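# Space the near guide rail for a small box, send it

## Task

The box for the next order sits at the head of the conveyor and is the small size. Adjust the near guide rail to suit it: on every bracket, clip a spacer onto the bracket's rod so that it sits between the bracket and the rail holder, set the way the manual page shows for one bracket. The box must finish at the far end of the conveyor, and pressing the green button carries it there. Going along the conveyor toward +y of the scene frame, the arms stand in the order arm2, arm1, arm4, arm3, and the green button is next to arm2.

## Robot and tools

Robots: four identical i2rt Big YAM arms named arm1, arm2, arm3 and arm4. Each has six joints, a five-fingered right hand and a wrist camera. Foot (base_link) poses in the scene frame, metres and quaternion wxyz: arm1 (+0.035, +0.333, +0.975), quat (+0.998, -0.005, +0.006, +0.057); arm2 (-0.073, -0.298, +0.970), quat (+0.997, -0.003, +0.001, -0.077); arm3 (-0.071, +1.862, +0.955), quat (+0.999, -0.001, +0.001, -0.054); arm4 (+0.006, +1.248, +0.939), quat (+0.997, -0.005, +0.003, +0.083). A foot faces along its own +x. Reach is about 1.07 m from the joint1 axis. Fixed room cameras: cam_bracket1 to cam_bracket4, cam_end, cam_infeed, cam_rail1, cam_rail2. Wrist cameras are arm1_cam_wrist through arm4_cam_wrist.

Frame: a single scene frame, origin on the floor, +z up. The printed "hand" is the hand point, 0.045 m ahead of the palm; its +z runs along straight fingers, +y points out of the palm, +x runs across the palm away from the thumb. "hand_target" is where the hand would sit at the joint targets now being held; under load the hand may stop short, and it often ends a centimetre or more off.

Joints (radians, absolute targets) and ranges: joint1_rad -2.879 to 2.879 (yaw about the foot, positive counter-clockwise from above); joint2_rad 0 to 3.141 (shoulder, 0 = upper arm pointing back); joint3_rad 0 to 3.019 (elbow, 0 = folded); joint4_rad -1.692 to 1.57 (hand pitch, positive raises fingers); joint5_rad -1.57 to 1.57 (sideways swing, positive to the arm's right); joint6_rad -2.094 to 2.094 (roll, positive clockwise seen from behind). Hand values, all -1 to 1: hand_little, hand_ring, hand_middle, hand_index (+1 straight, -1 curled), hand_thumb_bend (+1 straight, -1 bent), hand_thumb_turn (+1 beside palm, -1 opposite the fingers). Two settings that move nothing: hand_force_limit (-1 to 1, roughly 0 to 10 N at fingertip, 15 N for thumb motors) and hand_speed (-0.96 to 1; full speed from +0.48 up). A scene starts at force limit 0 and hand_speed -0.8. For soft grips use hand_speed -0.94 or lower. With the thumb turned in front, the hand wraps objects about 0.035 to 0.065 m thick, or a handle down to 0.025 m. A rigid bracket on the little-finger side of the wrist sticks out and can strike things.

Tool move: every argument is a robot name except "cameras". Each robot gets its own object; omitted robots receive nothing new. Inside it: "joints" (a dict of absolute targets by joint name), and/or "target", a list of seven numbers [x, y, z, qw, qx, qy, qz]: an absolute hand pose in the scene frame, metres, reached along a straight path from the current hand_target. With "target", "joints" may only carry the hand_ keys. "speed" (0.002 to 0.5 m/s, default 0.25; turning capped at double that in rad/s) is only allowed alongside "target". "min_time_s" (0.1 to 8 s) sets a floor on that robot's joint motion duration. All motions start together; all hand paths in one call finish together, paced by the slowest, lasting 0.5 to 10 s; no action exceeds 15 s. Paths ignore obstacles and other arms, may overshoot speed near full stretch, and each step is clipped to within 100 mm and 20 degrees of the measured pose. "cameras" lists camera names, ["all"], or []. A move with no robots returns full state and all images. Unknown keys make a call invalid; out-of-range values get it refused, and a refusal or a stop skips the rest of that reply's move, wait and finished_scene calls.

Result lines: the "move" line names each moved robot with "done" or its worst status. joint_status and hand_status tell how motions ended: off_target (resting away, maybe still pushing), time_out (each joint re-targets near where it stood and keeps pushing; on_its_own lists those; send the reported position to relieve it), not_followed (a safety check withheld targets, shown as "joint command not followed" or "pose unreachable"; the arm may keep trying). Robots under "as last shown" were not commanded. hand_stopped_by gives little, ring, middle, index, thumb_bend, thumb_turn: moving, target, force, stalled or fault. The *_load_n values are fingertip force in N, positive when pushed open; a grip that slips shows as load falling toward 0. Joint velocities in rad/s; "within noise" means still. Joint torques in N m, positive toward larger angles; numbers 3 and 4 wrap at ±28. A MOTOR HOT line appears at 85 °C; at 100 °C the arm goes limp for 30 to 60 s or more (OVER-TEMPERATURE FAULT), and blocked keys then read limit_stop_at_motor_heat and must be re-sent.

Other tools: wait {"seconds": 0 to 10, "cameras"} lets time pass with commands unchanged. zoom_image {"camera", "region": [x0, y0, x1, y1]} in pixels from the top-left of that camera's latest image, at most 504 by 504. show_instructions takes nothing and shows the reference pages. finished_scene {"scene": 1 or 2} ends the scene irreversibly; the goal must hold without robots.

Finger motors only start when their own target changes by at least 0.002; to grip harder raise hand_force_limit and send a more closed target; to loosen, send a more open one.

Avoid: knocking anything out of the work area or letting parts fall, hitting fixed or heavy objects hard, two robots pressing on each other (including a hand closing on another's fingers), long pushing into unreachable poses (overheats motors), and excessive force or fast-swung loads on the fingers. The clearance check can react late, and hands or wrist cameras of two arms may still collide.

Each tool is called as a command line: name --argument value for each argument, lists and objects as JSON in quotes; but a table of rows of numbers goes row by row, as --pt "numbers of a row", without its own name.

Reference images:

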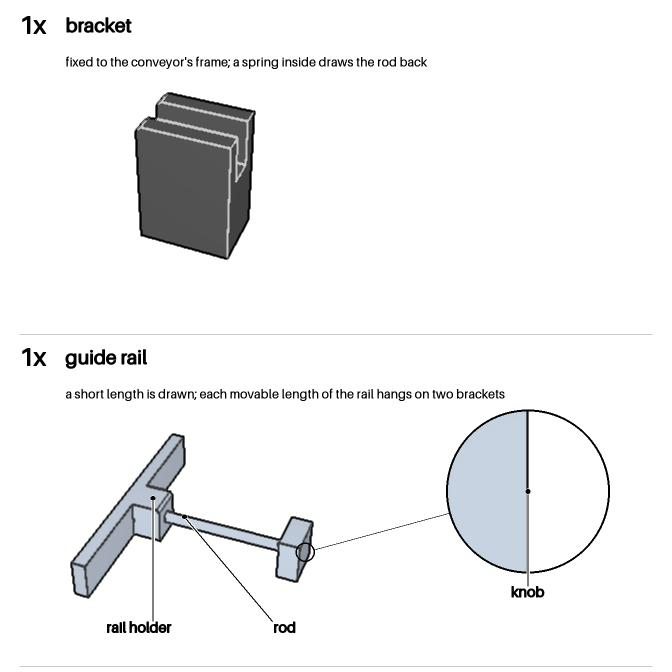

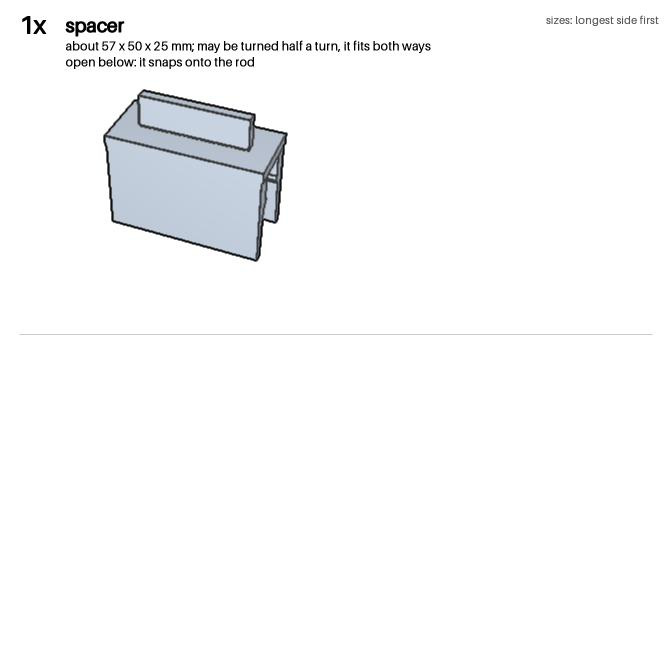

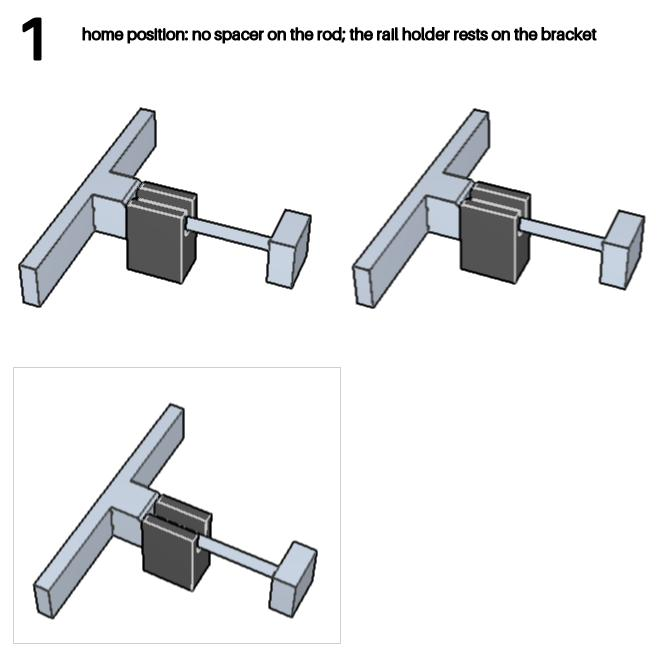

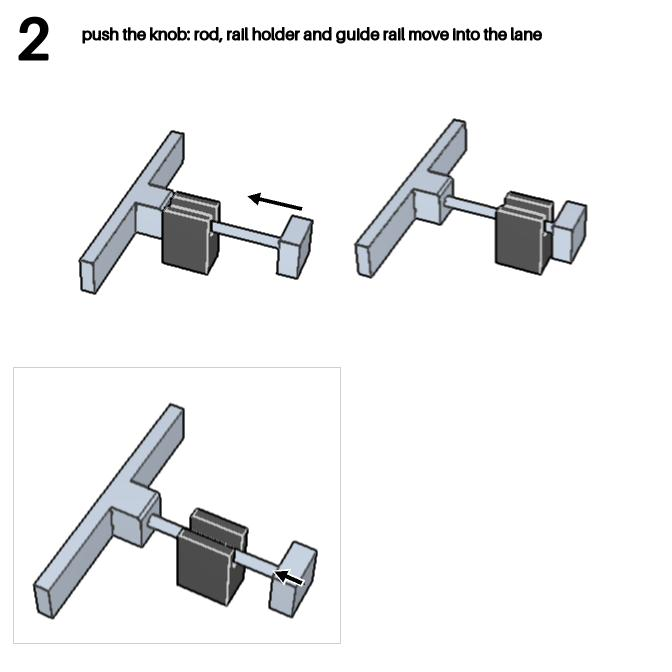

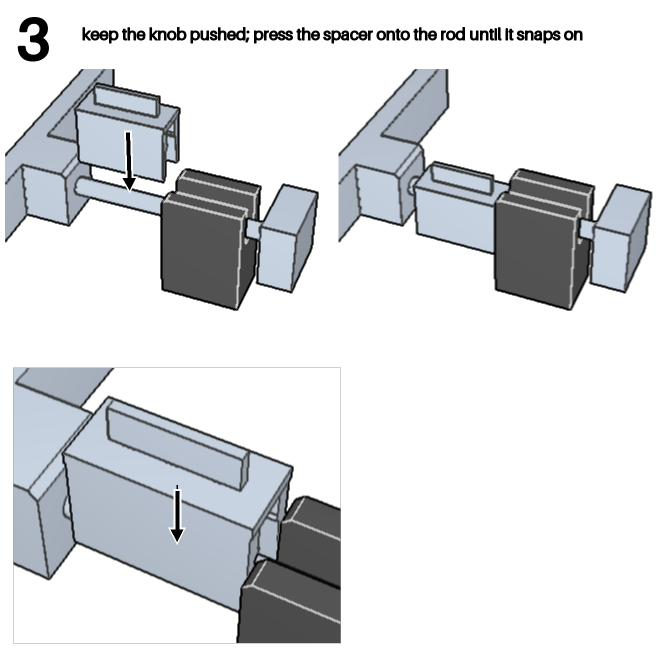

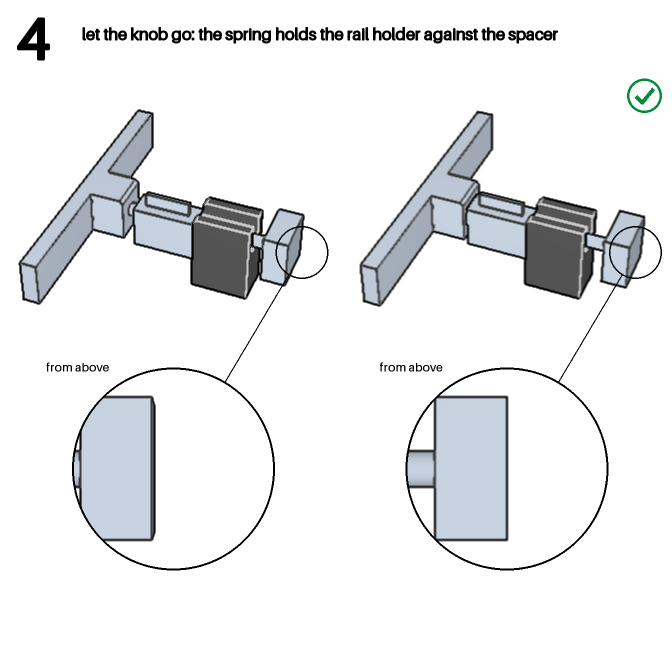

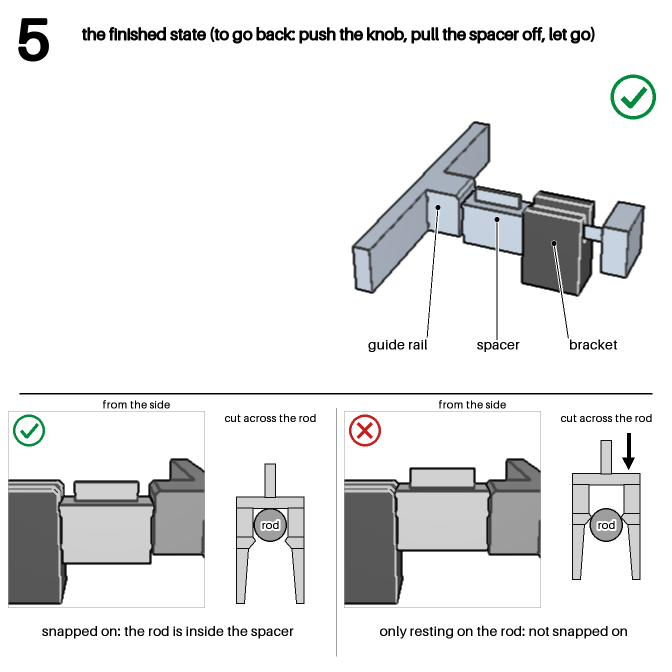

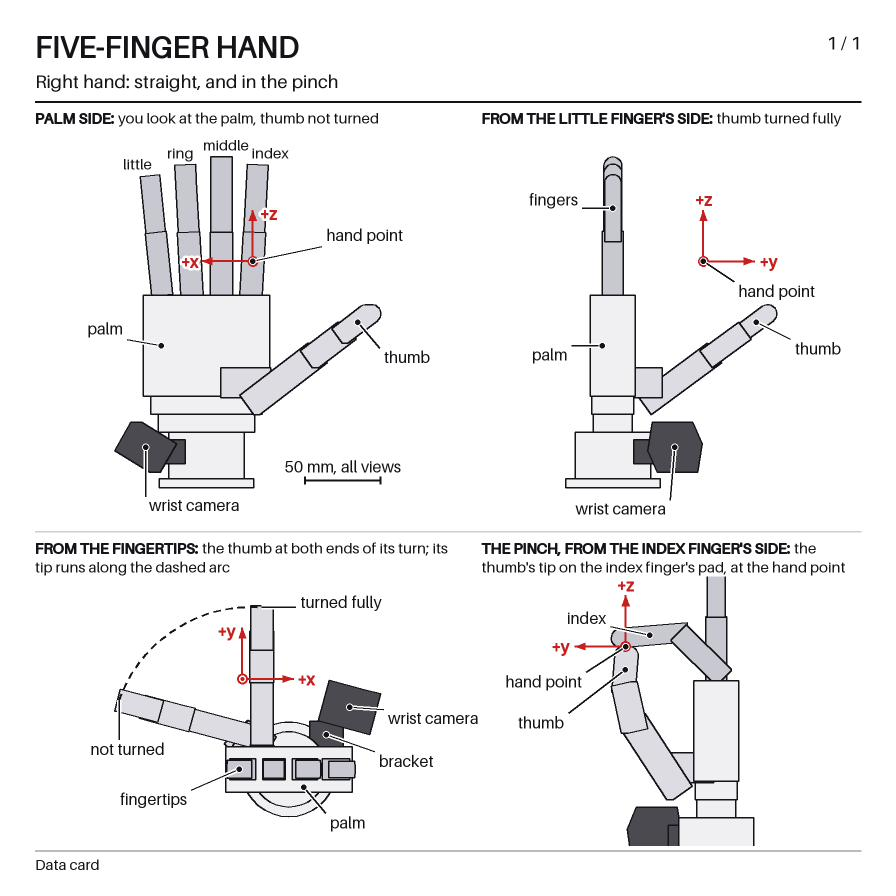

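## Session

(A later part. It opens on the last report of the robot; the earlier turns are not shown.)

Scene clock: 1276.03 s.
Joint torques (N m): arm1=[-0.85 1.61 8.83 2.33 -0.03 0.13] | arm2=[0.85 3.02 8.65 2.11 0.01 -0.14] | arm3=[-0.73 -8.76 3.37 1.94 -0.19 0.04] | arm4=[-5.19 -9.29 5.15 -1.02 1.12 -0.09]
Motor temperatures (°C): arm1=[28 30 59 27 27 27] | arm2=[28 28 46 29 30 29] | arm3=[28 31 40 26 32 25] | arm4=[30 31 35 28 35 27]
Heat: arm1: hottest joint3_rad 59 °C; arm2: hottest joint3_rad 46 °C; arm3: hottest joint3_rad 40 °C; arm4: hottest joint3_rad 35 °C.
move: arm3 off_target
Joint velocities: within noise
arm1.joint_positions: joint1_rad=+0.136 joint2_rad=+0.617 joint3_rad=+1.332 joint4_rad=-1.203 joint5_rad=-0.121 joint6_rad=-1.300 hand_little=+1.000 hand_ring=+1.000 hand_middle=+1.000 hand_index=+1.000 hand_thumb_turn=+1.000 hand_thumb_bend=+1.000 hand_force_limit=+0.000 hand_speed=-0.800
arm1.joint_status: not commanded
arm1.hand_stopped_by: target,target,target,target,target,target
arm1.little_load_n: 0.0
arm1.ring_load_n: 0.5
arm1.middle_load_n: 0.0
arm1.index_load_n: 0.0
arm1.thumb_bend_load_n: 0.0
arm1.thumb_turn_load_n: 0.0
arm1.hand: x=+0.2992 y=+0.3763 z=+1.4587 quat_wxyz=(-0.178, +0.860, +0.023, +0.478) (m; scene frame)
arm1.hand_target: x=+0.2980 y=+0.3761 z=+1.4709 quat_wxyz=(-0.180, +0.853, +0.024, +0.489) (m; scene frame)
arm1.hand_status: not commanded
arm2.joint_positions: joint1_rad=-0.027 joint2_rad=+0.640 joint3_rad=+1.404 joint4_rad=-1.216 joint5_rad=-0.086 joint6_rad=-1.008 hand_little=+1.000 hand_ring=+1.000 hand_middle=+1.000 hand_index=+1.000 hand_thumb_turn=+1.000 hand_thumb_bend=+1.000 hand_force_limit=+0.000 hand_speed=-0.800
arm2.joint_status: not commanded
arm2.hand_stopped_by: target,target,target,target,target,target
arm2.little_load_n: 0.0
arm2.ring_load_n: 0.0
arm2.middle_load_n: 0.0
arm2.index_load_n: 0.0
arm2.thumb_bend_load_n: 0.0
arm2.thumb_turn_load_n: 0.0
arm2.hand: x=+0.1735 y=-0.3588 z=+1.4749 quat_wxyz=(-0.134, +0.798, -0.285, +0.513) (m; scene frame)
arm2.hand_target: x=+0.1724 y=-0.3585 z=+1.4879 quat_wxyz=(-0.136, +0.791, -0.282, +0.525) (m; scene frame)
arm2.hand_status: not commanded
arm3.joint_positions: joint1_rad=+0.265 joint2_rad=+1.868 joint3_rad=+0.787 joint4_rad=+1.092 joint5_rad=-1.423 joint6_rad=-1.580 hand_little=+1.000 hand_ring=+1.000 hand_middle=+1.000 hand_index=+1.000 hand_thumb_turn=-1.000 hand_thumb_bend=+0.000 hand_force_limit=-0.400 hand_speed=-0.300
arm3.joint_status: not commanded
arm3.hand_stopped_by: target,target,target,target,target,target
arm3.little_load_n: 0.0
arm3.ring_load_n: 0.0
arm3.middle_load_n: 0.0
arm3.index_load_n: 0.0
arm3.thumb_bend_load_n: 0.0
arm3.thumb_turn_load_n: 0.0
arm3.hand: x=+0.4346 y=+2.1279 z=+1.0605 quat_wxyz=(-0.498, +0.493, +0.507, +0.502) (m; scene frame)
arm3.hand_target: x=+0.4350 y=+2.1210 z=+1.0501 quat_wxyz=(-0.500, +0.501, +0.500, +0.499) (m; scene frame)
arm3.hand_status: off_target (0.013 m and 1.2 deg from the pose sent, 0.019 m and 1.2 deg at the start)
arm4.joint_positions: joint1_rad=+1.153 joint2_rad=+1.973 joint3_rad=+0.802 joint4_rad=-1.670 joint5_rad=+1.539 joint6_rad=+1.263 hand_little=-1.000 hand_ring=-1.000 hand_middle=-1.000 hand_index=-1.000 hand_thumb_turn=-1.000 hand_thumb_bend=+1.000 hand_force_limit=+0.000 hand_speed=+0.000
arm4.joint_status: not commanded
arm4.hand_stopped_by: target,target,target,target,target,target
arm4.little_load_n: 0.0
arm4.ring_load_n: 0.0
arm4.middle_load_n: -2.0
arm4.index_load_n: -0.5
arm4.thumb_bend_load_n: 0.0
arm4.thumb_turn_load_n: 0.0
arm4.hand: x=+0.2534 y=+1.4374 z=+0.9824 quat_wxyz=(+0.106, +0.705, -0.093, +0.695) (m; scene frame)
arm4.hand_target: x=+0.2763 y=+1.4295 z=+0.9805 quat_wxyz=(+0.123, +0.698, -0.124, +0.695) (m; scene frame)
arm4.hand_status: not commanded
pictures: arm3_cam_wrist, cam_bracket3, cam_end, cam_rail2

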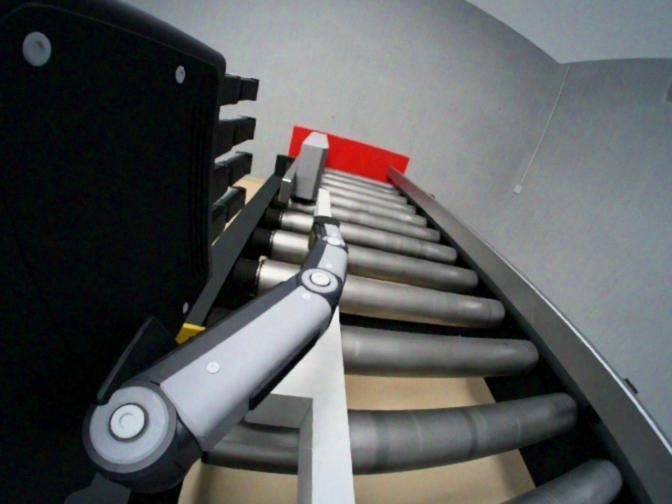

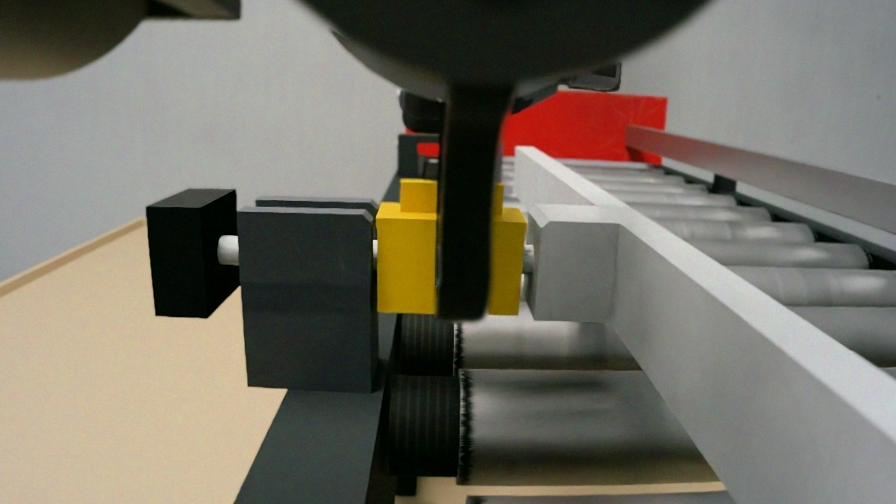

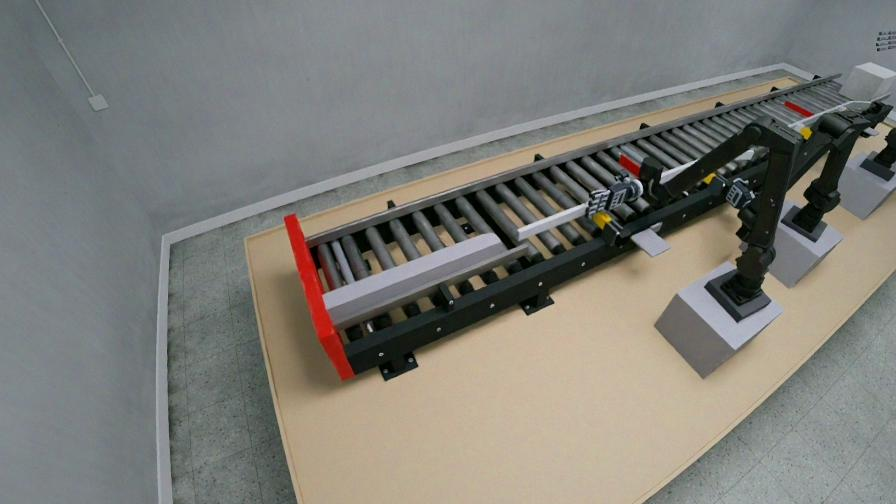

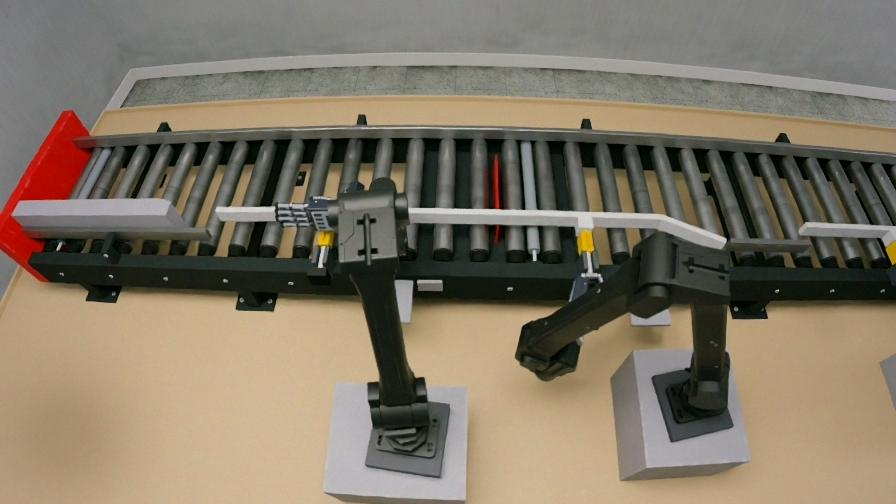

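move --arm3 '{"target": [0.4358, 2.121, 1.034, 0.492, -0.508, -0.508, -0.492], "speed": 0.05}' --cameras '["cam_bracket3", "arm3_cam_wrist", "cam_end", "cam_rail2"]'

zoom_image --camera "cam_bracket3" --region '[340, 50, 640, 350]'

zoom_image --camera "cam_end" --region '[560, 160, 660, 260]'

Scene clock: 1295.40 s.
Joint torques (N m): arm1=[0.03 1.85 8.91 2.43 -0.07 0.08] | arm2=[0.91 3.08 8.66 2.11 0.01 -0.15] | arm3=[-0.62 -10.11 3.75 0.65 -0.16 -0.21] | arm4=[-5.07 -9.29 5.15 -1.03 1.12 -0.1]
Motor temperatures (°C): arm1=[28 30 59 27 27 27] | arm2=[28 28 46 29 30 29] | arm3=[28 31 39 26 32 25] | arm4=[30 31 35 28 35 27]
Heat: arm1: hottest joint3_rad 59 °C; arm2: hottest joint3_rad 46 °C; arm3: hottest joint3_rad 39 °C; arm4: hottest joint3_rad 35 °C.
move: arm3 done
Joint velocities: within noise
arm1, arm2, arm4: as last shown
arm1.ring_load_n: 0.0
arm1.thumb_turn_load_n: 0.5
arm2.thumb_bend_load_n: -0.5
arm3.joint_positions: joint1_rad=+0.265 joint2_rad=+1.874 joint3_rad=+0.787 joint4_rad=+0.902 joint5_rad=-1.423 joint6_rad=-1.762 hand_little=+1.000 hand_ring=+1.000 hand_middle=+1.000 hand_index=+1.000 hand_thumb_turn=-1.000 hand_thumb_bend=+0.000 hand_force_limit=-0.400 hand_speed=-0.300
arm3.joint_status: not commanded
arm3.hand_stopped_by: target,target,target,target,target,target
arm3.little_load_n: 0.0
arm3.ring_load_n: 0.0
arm3.middle_load_n: 0.0
arm3.index_load_n: 0.0
arm3.thumb_bend_load_n: 0.0
arm3.thumb_turn_load_n: 0.5
arm3.hand: x=+0.4325 y=+2.1268 z=+1.0376 quat_wxyz=(-0.495, +0.502, +0.512, +0.491) (m; scene frame)
arm3.hand_target: x=+0.4352 y=+2.1209 z=+1.0342 quat_wxyz=(-0.492, +0.508, +0.508, +0.492) (m; scene frame)
arm3.hand_status: done (0.008 m and 0.8 deg from the pose sent, 0.027 m and 2.2 deg at the start)
arm4.middle_load_n: -2.5
arm4.index_load_n: -1.0
pictures: arm3_cam_wrist, cam_bracket3, cam_end, cam_rail2

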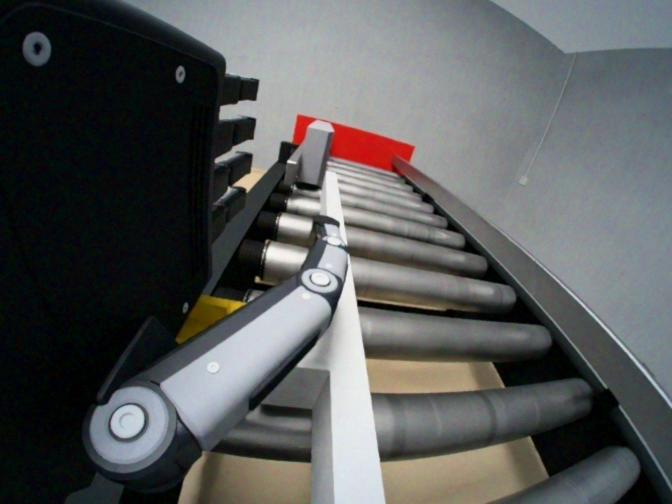

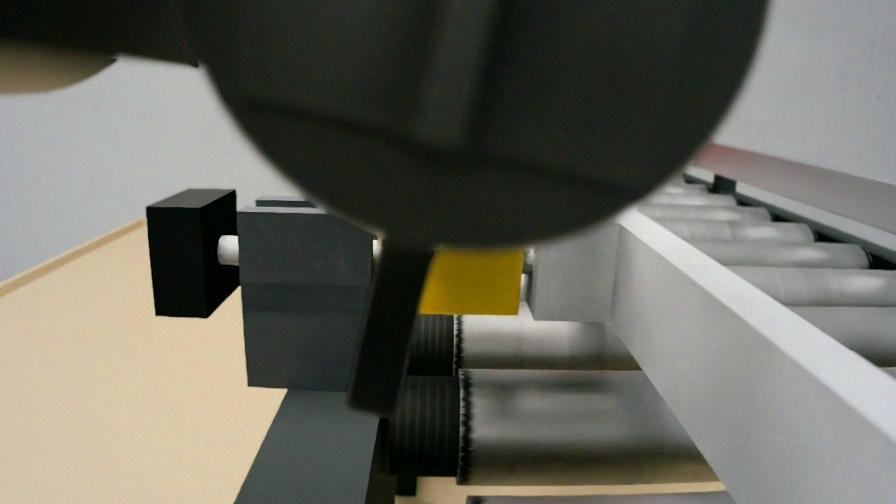

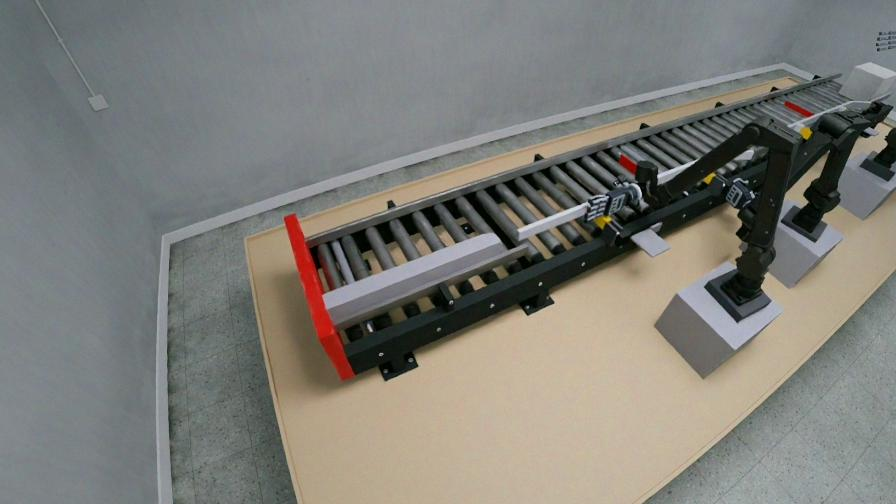

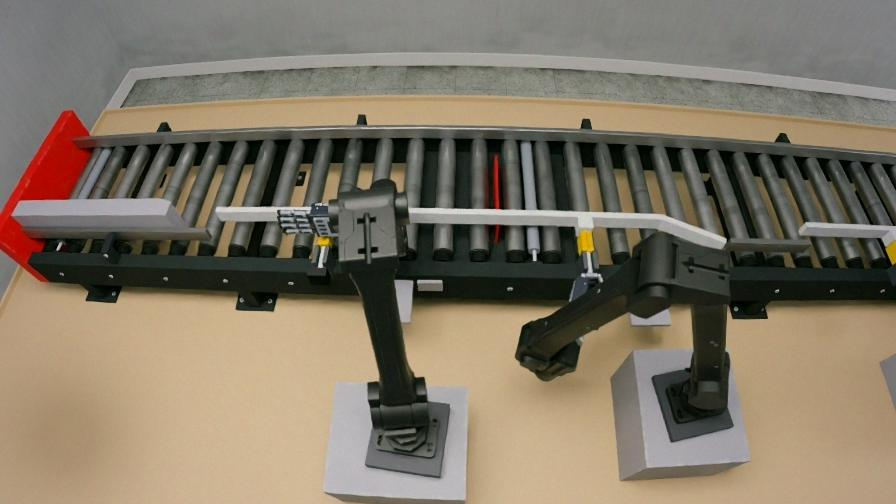

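Scaled by 1.680.

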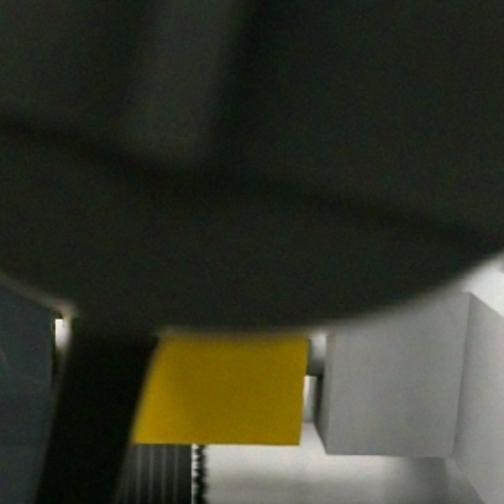

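Scaled by 5.040.

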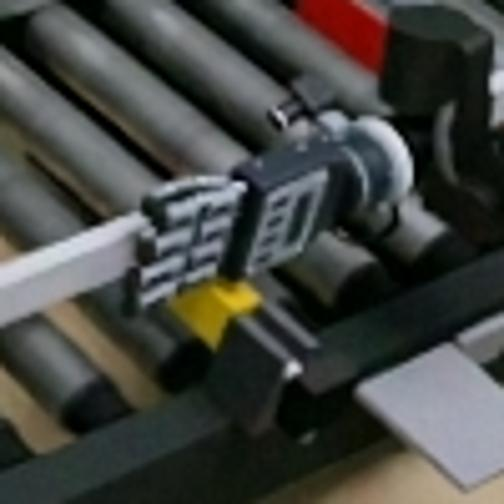

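move --arm3 '{"target": [0.4365, 2.121, 1.018, 0.492, -0.508, -0.508, -0.492], "speed": 0.05}' --cameras '["cam_bracket3", "cam_end"]'

zoom_image --camera "cam_bracket3" --region '[340, 100, 640, 400]'

zoom_image --camera "cam_end" --region '[560, 160, 660, 260]'

Scene clock: 1301.63 s.
Joint torques (N m): arm1=[-0.73 1.9 8.91 2.26 -0.06 0.11] | arm2=[0.97 3.02 8.66 2.11 0.01 -0.14] | arm3=[-0.62 -7.53 3.92 1.63 -0.17 -0.16] | arm4=[-4.95 -9.23 5.16 -1.01 1.11 -0.09]
Motor temperatures (°C): arm1=[28 30 59 27 27 27] | arm2=[28 28 46 29 30 29] | arm3=[28 31 39 26 32 25] | arm4=[30 31 35 28 35 27]
Heat: arm1: hottest joint3_rad 59 °C; arm2: hottest joint3_rad 46 °C; arm3: hottest joint3_rad 39 °C; arm4: hottest joint3_rad 35 °C.
move: arm3 off_target
Joint velocities: within noise
arm1, arm2, arm4: as last shown
arm1.thumb_turn_load_n: 0.0
arm2.thumb_bend_load_n: 0.0
arm3.joint_positions: joint1_rad=+0.265 joint2_rad=+1.880 joint3_rad=+0.787 joint4_rad=+0.914 joint5_rad=-1.429 joint6_rad=-1.771 hand_little=+1.000 hand_ring=+1.000 hand_middle=+1.000 hand_index=+1.000 hand_thumb_turn=-1.000 hand_thumb_bend=+0.000 hand_force_limit=-0.400 hand_speed=-0.300
arm3.joint_status: not commanded
arm3.hand_stopped_by: target,target,target,target,target,target
arm3.little_load_n: 0.0
arm3.ring_load_n: 0.0
arm3.middle_load_n: 0.0
arm3.index_load_n: 0.5
arm3.thumb_bend_load_n: 0.0
arm3.thumb_turn_load_n: 0.0
arm3.hand: x=+0.4319 y=+2.1273 z=+1.0372 quat_wxyz=(-0.493, +0.496, +0.517, +0.494) (m; scene frame)
arm3.hand_target: x=+0.4345 y=+2.1213 z=+1.0190 quat_wxyz=(-0.493, +0.506, +0.510, +0.491) (m; scene frame)
arm3.hand_status: off_target (0.021 m and 1.7 deg from the pose sent, 0.021 m and 0.8 deg at the start)
arm4.middle_load_n: -2.0
arm4.index_load_n: -0.5
pictures: cam_bracket3, cam_end

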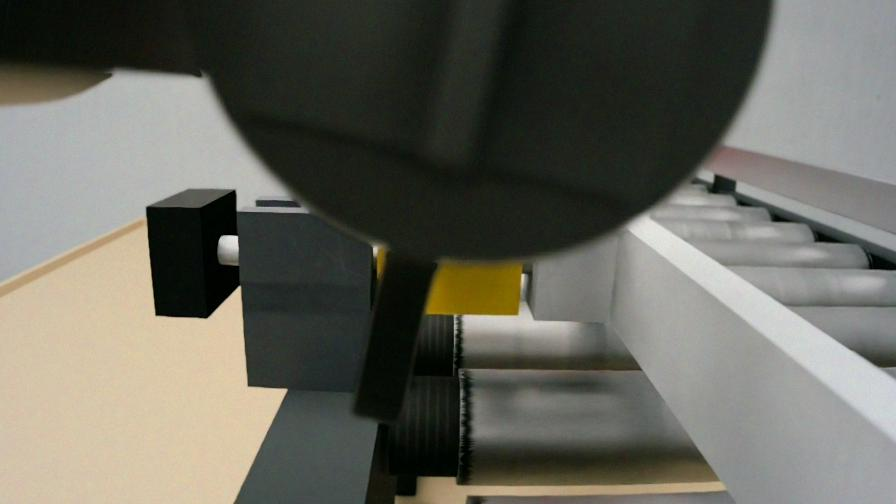

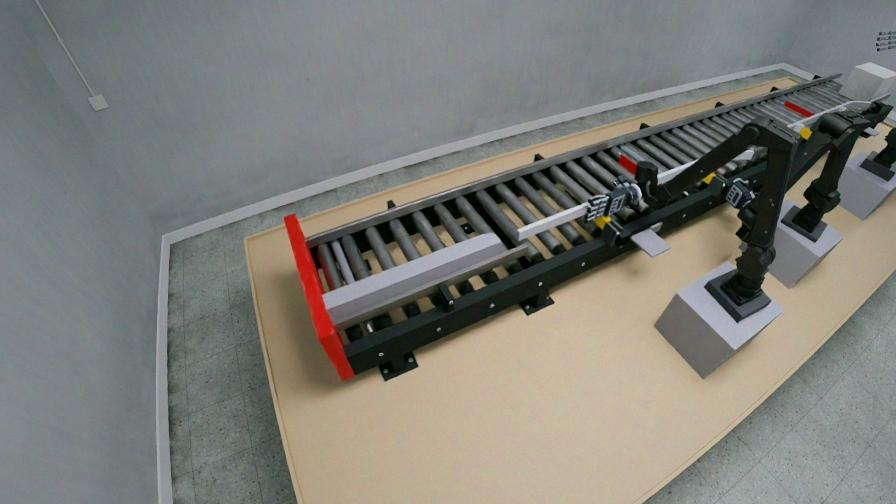

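Scaled by 1.680.

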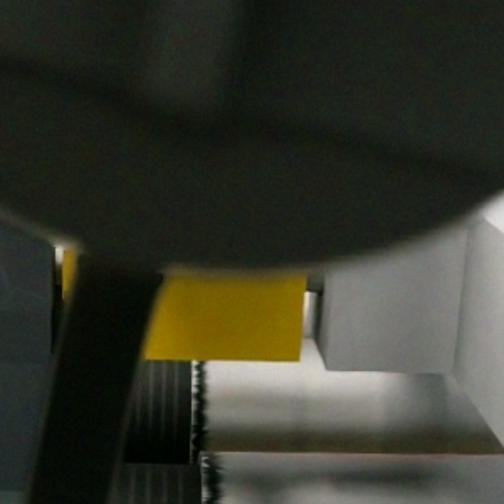

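Scaled by 5.040.

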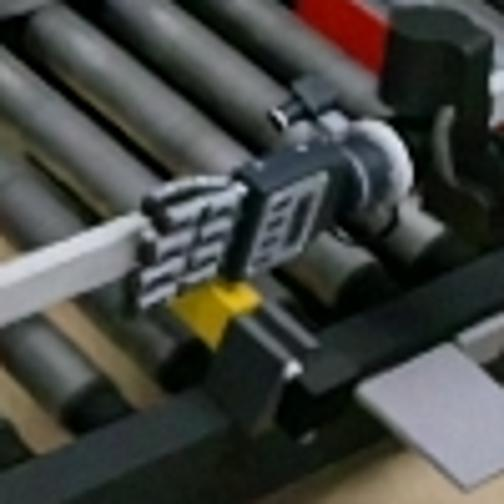

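move --arm3 '{"target": [0.4365, 2.120, 0.998, 0.490, -0.510, -0.510, -0.490], "speed": 0.05}' --cameras '["cam_bracket3", "cam_end"]'

zoom_image --camera "cam_bracket3" --region '[340, 100, 640, 400]'

zoom_image --camera "cam_end" --region '[560, 160, 660, 260]'

Scene clock: 1306.97 s.
Joint torques (N m): arm1=[0.03 2.08 8.98 2.22 -0.11 0.11] | arm2=[0.97 2.96 8.65 2.13 0.01 -0.15] | arm3=[-0.67 -6.53 3.47 1.14 0.25 -0.34] | arm4=[-5.07 -9.29 5.16 -1.02 1.12 -0.1]
Motor temperatures (°C): arm1=[28 30 59 27 27 27] | arm2=[28 28 46 29 30 29] | arm3=[28 31 39 26 32 25] | arm4=[30 31 35 28 35 27]
Heat: arm1: hottest joint3_rad 59 °C; arm2: hottest joint3_rad 46 °C; arm3: hottest joint3_rad 39 °C; arm4: hottest joint3_rad 35 °C.
move: arm3 off_target
Joint velocities: within noise
arm1, arm2, arm4: as last shown
arm3.joint_positions: joint1_rad=+0.265 joint2_rad=+1.908 joint3_rad=+0.792 joint4_rad=+0.926 joint5_rad=-1.437 joint6_rad=-1.796 hand_little=+1.000 hand_ring=+1.000 hand_middle=+1.000 hand_index=+1.000 hand_thumb_turn=-1.000 hand_thumb_bend=+0.000 hand_force_limit=-0.400 hand_speed=-0.300
arm3.joint_status: not commanded
arm3.hand_stopped_by: target,target,target,target,target,target
arm3.little_load_n: 0.0
arm3.ring_load_n: 0.0
arm3.middle_load_n: 0.0
arm3.index_load_n: 0.0
arm3.thumb_bend_load_n: 0.0
arm3.thumb_turn_load_n: 0.0
arm3.hand: x=+0.4320 y=+2.1280 z=+1.0282 quat_wxyz=(-0.491, +0.491, +0.522, +0.495) (m; scene frame)
arm3.hand_target: x=+0.4335 y=+2.1200 z=+0.9991 quat_wxyz=(-0.492, +0.509, +0.510, +0.489) (m; scene frame)
arm3.hand_status: off_target (0.032 m and 2.6 deg from the pose sent, 0.040 m and 1.8 deg at the start)
arm4.hand_target: x=+0.2763 y=+1.4295 z=+0.9804 quat_wxyz=(+0.123, +0.698, -0.124, +0.695) (m; scene frame)
pictures: cam_bracket3, cam_end

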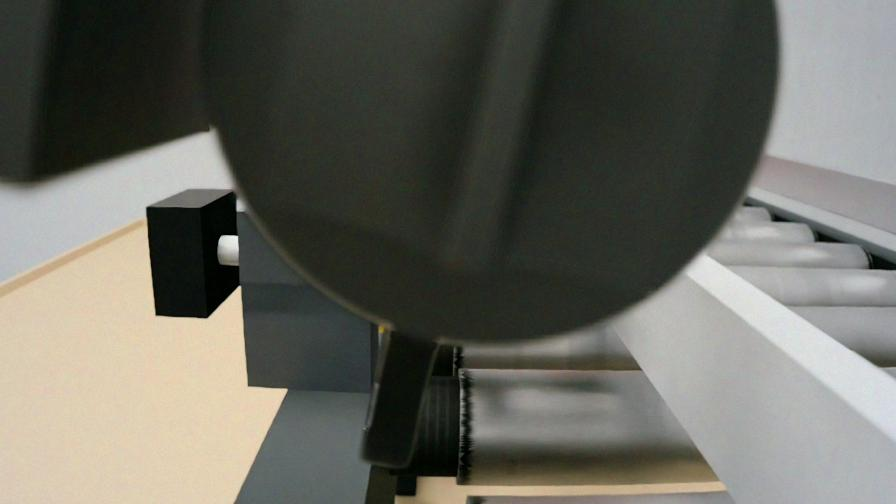

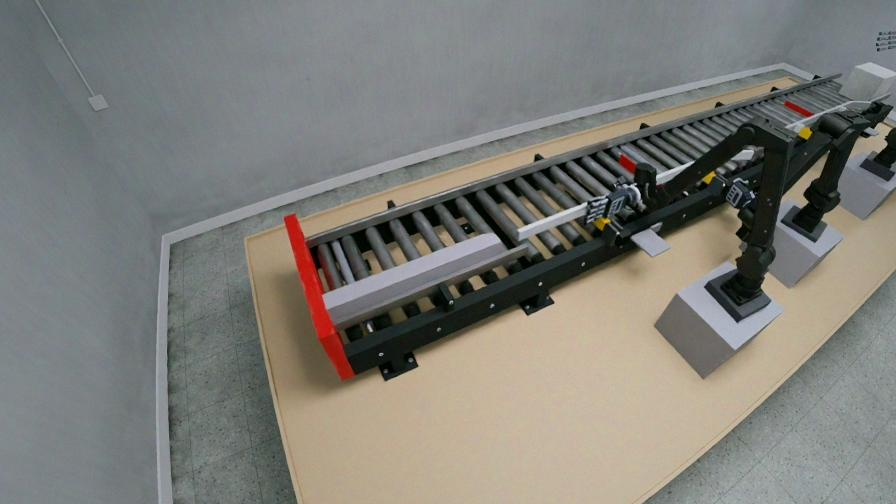

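Scaled by 1.680.

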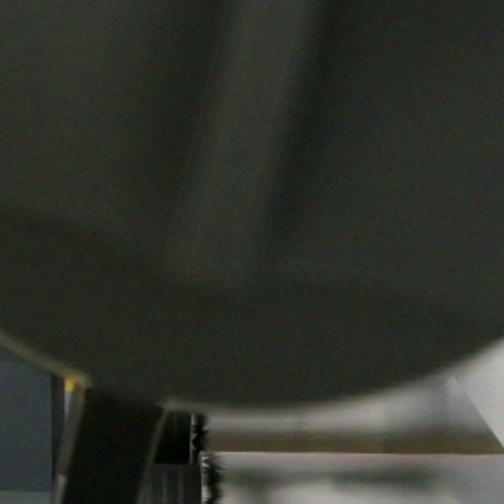

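Scaled by 5.040.

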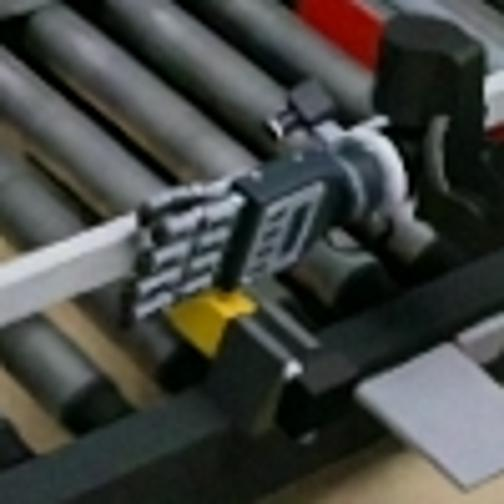

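move --arm3 '{"target": [0.4365, 2.121, 1.05, 0.492, -0.508, -0.508, -0.492], "speed": 0.08}'

move --arm3 '{"target": [0.4365, 2.121, 1.12, 0.492, -0.508, -0.508, -0.492], "speed": 0.12}' --cameras '["cam_bracket3", "cam_end"]'

zoom_image --camera "cam_bracket3" --region '[340, 50, 640, 350]'

Scene clock: 1315.20 s.
Joint torques (N m): arm1=[-0.15 1.73 8.72 2.39 -0.09 0.11] | arm2=[0.91 3.08 8.64 2.11 0.01 -0.15] | arm3=[-0.62 -10.29 4.07 0.69 -0.01 0.02] | arm4=[-5.01 -9.35 5.16 -1.03 1.12 -0.1]
Motor temperatures (°C): arm1=[28 30 59 27 27 27] | arm2=[28 28 46 29 30 29] | arm3=[28 31 38 26 32 25] | arm4=[30 31 35 28 35 27]
Heat: arm1: hottest joint3_rad 59 °C; arm2: hottest joint3_rad 46 °C; arm3: hottest joint3_rad 38 °C; arm4: hottest joint3_rad 35 °C.
move: arm3 done
Joint velocities: within noise
arm1, arm2, arm4: as last shown
arm3.joint_positions: joint1_rad=+0.264 joint2_rad=+1.839 joint3_rad=+0.792 joint4_rad=+0.863 joint5_rad=-1.417 joint6_rad=-1.775 hand_little=+1.000 hand_ring=+1.000 hand_middle=+1.000 hand_index=+1.000 hand_thumb_turn=-1.000 hand_thumb_bend=+0.000 hand_force_limit=-0.400 hand_speed=-0.300
arm3.joint_status: not commanded
arm3.hand_stopped_by: target,target,target,target,target,target
arm3.little_load_n: 0.0
arm3.ring_load_n: 0.0
arm3.middle_load_n: 0.0
arm3.index_load_n: 0.5
arm3.thumb_bend_load_n: 0.0
arm3.thumb_turn_load_n: 0.0
arm3.hand: x=+0.4357 y=+2.1259 z=+1.0518 quat_wxyz=(-0.489, +0.501, +0.514, +0.496) (m; scene frame)
arm3.hand_target: x=+0.4389 y=+2.1197 z=+1.0493 quat_wxyz=(-0.489, +0.511, +0.505, +0.495) (m; scene frame)
arm3.hand_status: done (0.005 m and 1.2 deg from the pose sent, 0.023 m and 2.6 deg at the start)
pictures: none

Scene clock: 1316.70 s.
Joint torques (N m): arm1=[-0.26 1.96 8.87 2.18 -0.1 0.07] | arm2=[0.97 3.08 8.68 2.13 0.01 -0.14] | arm3=[-0.62 -9.47 7.41 0.65 -0.49 -0.18] | arm4=[-5.01 -9.35 5.16 -0.99 1.12 -0.09]
Motor temperatures (°C): arm1=[28 30 59 27 27 27] | arm2=[28 28 46 29 30 29] | arm3=[28 31 38 26 32 25] | arm4=[30 31 35 28 35 27]
Heat: arm1: hottest joint3_rad 59 °C; arm2: hottest joint3_rad 46 °C; arm3: hottest joint3_rad 38 °C; arm4: hottest joint3_rad 35 °C.
move: arm3 off_target
Joint velocities: within noise
arm1, arm2, arm4: as last shown
arm2.middle_load_n: -0.5
arm3.joint_positions: joint1_rad=+0.264 joint2_rad=+1.665 joint3_rad=+0.792 joint4_rad=+0.659 joint5_rad=-1.417 joint6_rad=-1.753 hand_little=+1.000 hand_ring=+1.000 hand_middle=+1.000 hand_index=+1.000 hand_thumb_turn=-1.000 hand_thumb_bend=+0.000 hand_force_limit=-0.400 hand_speed=-0.300
arm3.joint_status: not commanded
arm3.hand_stopped_by: target,target,target,target,target,target
arm3.little_load_n: 0.0
arm3.ring_load_n: 0.0
arm3.middle_load_n: 0.0
arm3.index_load_n: 0.0
arm3.thumb_bend_load_n: 0.0
arm3.thumb_turn_load_n: 0.0
arm3.hand: x=+0.4255 y=+2.1244 z=+1.1069 quat_wxyz=(-0.501, +0.515, +0.502, +0.482) (m; scene frame)
arm3.hand_target: x=+0.4368 y=+2.1210 z=+1.1195 quat_wxyz=(-0.492, +0.508, +0.507, +0.492) (m; scene frame)
arm3.hand_status: off_target (0.017 m and 1.9 deg from the pose sent, 0.068 m and 1.2 deg at the start)
pictures: cam_bracket3, cam_end

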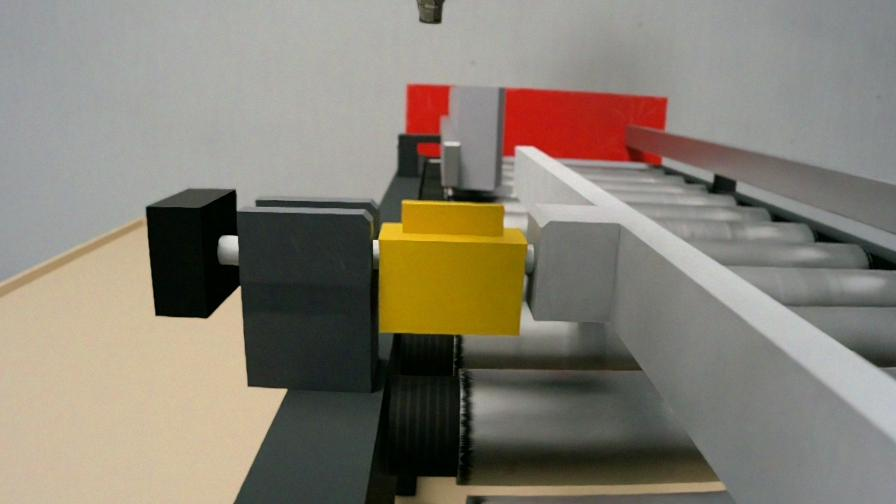

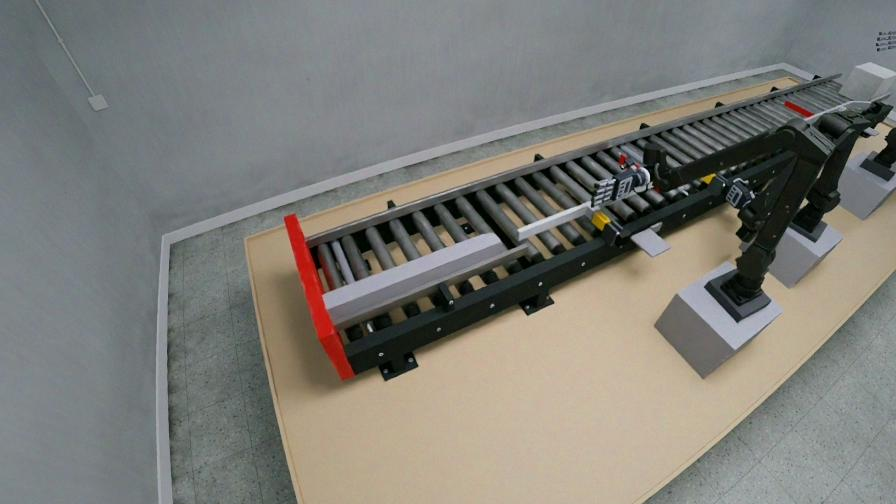

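Scaled by 1.680.

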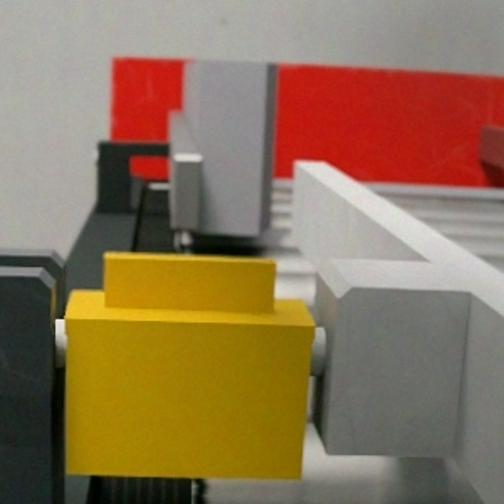

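move --arm3 '{"joints": {"joint2_rad": 1.1, "joint3_rad": 1.1}, "min_time_s": 3}' --arm4 '{"target": [0.17, 1.43, 0.984, 0.123, 0.698, -0.124, 0.695], "speed": 0.05}' --cameras '["cam_bracket3", "cam_bracket4", "cam_rail2"]'

Scene clock: 1324.03 s.
Joint torques (N m): arm1=[-0.26 1.9 8.8 2.29 -0.06 0.1] | arm2=[0.97 3.02 8.66 2.13 0.02 -0.15] | arm3=[-0.56 -3.84 10.66 0.29 0.37 -0.16] | arm4=[2.26 -11.28 1.69 -1.72 0.03 -0.01]
Motor temperatures (°C): arm1=[28 30 59 27 27 27] | arm2=[28 28 46 29 30 29] | arm3=[28 31 39 26 32 25] | arm4=[30 31 35 28 35 27]
Heat: arm1: hottest joint3_rad 59 °C; arm2: hottest joint3_rad 46 °C; arm3: hottest joint3_rad 39 °C; arm4: hottest joint3_rad 35 °C.
move: arm3 done; arm4 off_target
Joint velocities: within noise
arm1, arm2: as last shown
arm1.little_load_n: -0.5
arm2.middle_load_n: 0.0
arm3.joint_positions: joint1_rad=+0.264 joint2_rad=+1.096 joint3_rad=+1.059 joint4_rad=+0.658 joint5_rad=-1.428 joint6_rad=-1.755 hand_little=+1.000 hand_ring=+1.000 hand_middle=+1.000 hand_index=+1.000 hand_thumb_turn=-1.000 hand_thumb_bend=+0.000 hand_force_limit=-0.400 hand_speed=-0.300
arm3.joint_status: all done
arm3.hand_stopped_by: target,target,target,target,target,target
arm3.little_load_n: 0.0
arm3.ring_load_n: 0.0
arm3.middle_load_n: 0.0
arm3.index_load_n: 0.0
arm3.thumb_bend_load_n: 0.0
arm3.thumb_turn_load_n: 0.0
arm3.hand: x=+0.3346 y=+2.1117 z=+1.5183 quat_wxyz=(-0.291, +0.243, +0.633, +0.675) (m; scene frame)
arm3.hand_target: x=+0.3360 y=+2.1077 z=+1.5362 quat_wxyz=(-0.278, +0.234, +0.636, +0.681) (m; scene frame)
arm3.hand_status: not commanded
arm4.joint_positions: joint1_rad=+1.382 joint2_rad=+1.909 joint3_rad=+0.759 joint4_rad=-1.670 joint5_rad=+1.255 joint6_rad=+1.275 hand_little=-1.000 hand_ring=-1.000 hand_middle=-1.000 hand_index=-1.000 hand_thumb_turn=-1.000 hand_thumb_bend=+1.000 hand_force_limit=+0.000 hand_speed=+0.000
arm4.joint_status: not commanded
arm4.hand_stopped_by: target,target,target,target,target,target
arm4.little_load_n: 0.0
arm4.ring_load_n: 0.0
arm4.middle_load_n: 0.0
arm4.index_load_n: 0.0
arm4.thumb_bend_load_n: 0.0
arm4.thumb_turn_load_n: 0.0
arm4.hand: x=+0.1748 y=+1.4288 z=+0.9793 quat_wxyz=(+0.109, +0.732, -0.119, +0.662) (m; scene frame)
arm4.hand_target: x=+0.1717 y=+1.4299 z=+0.9830 quat_wxyz=(+0.102, +0.733, -0.121, +0.661) (m; scene frame)
arm4.hand_status: off_target (0.007 m and 5.7 deg from the pose sent, 0.084 m and 4.2 deg at the start; a joint's target at an end of its range on 99 of 103 steps)
pictures: cam_bracket3, cam_bracket4, cam_rail2

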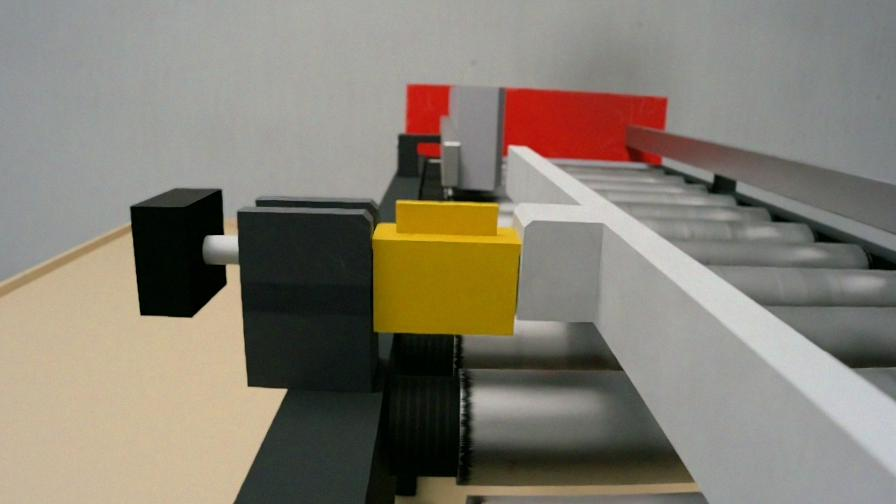

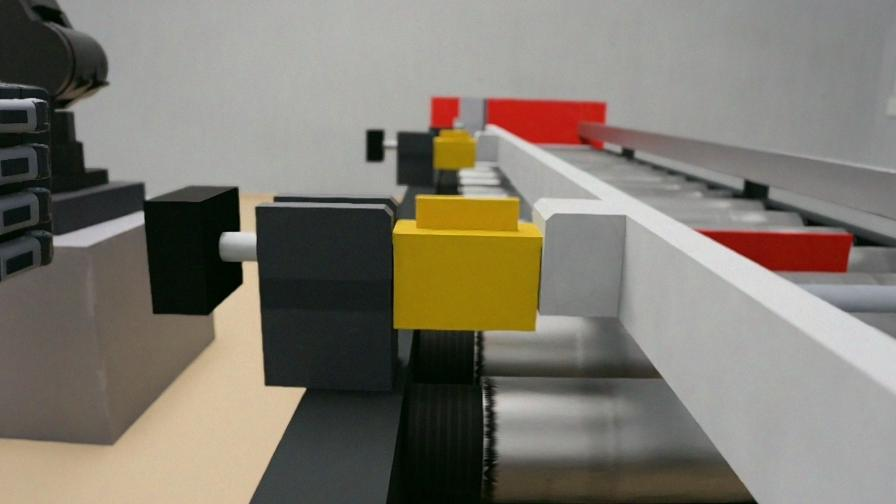

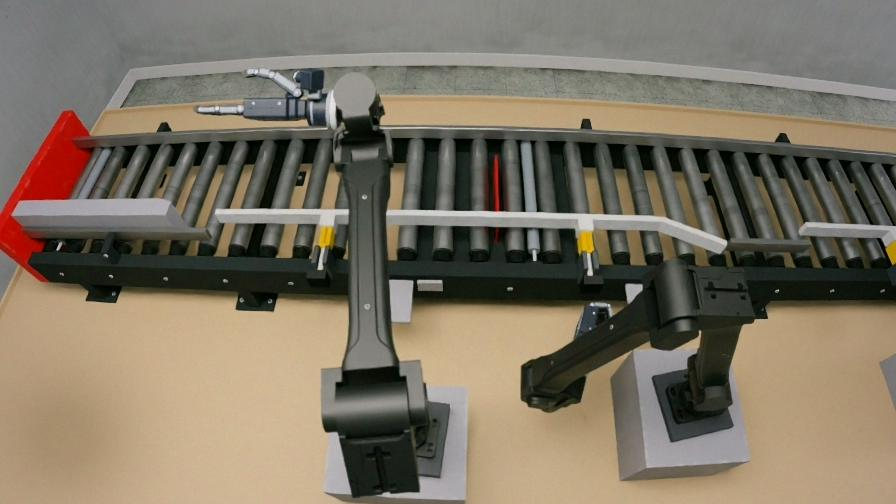

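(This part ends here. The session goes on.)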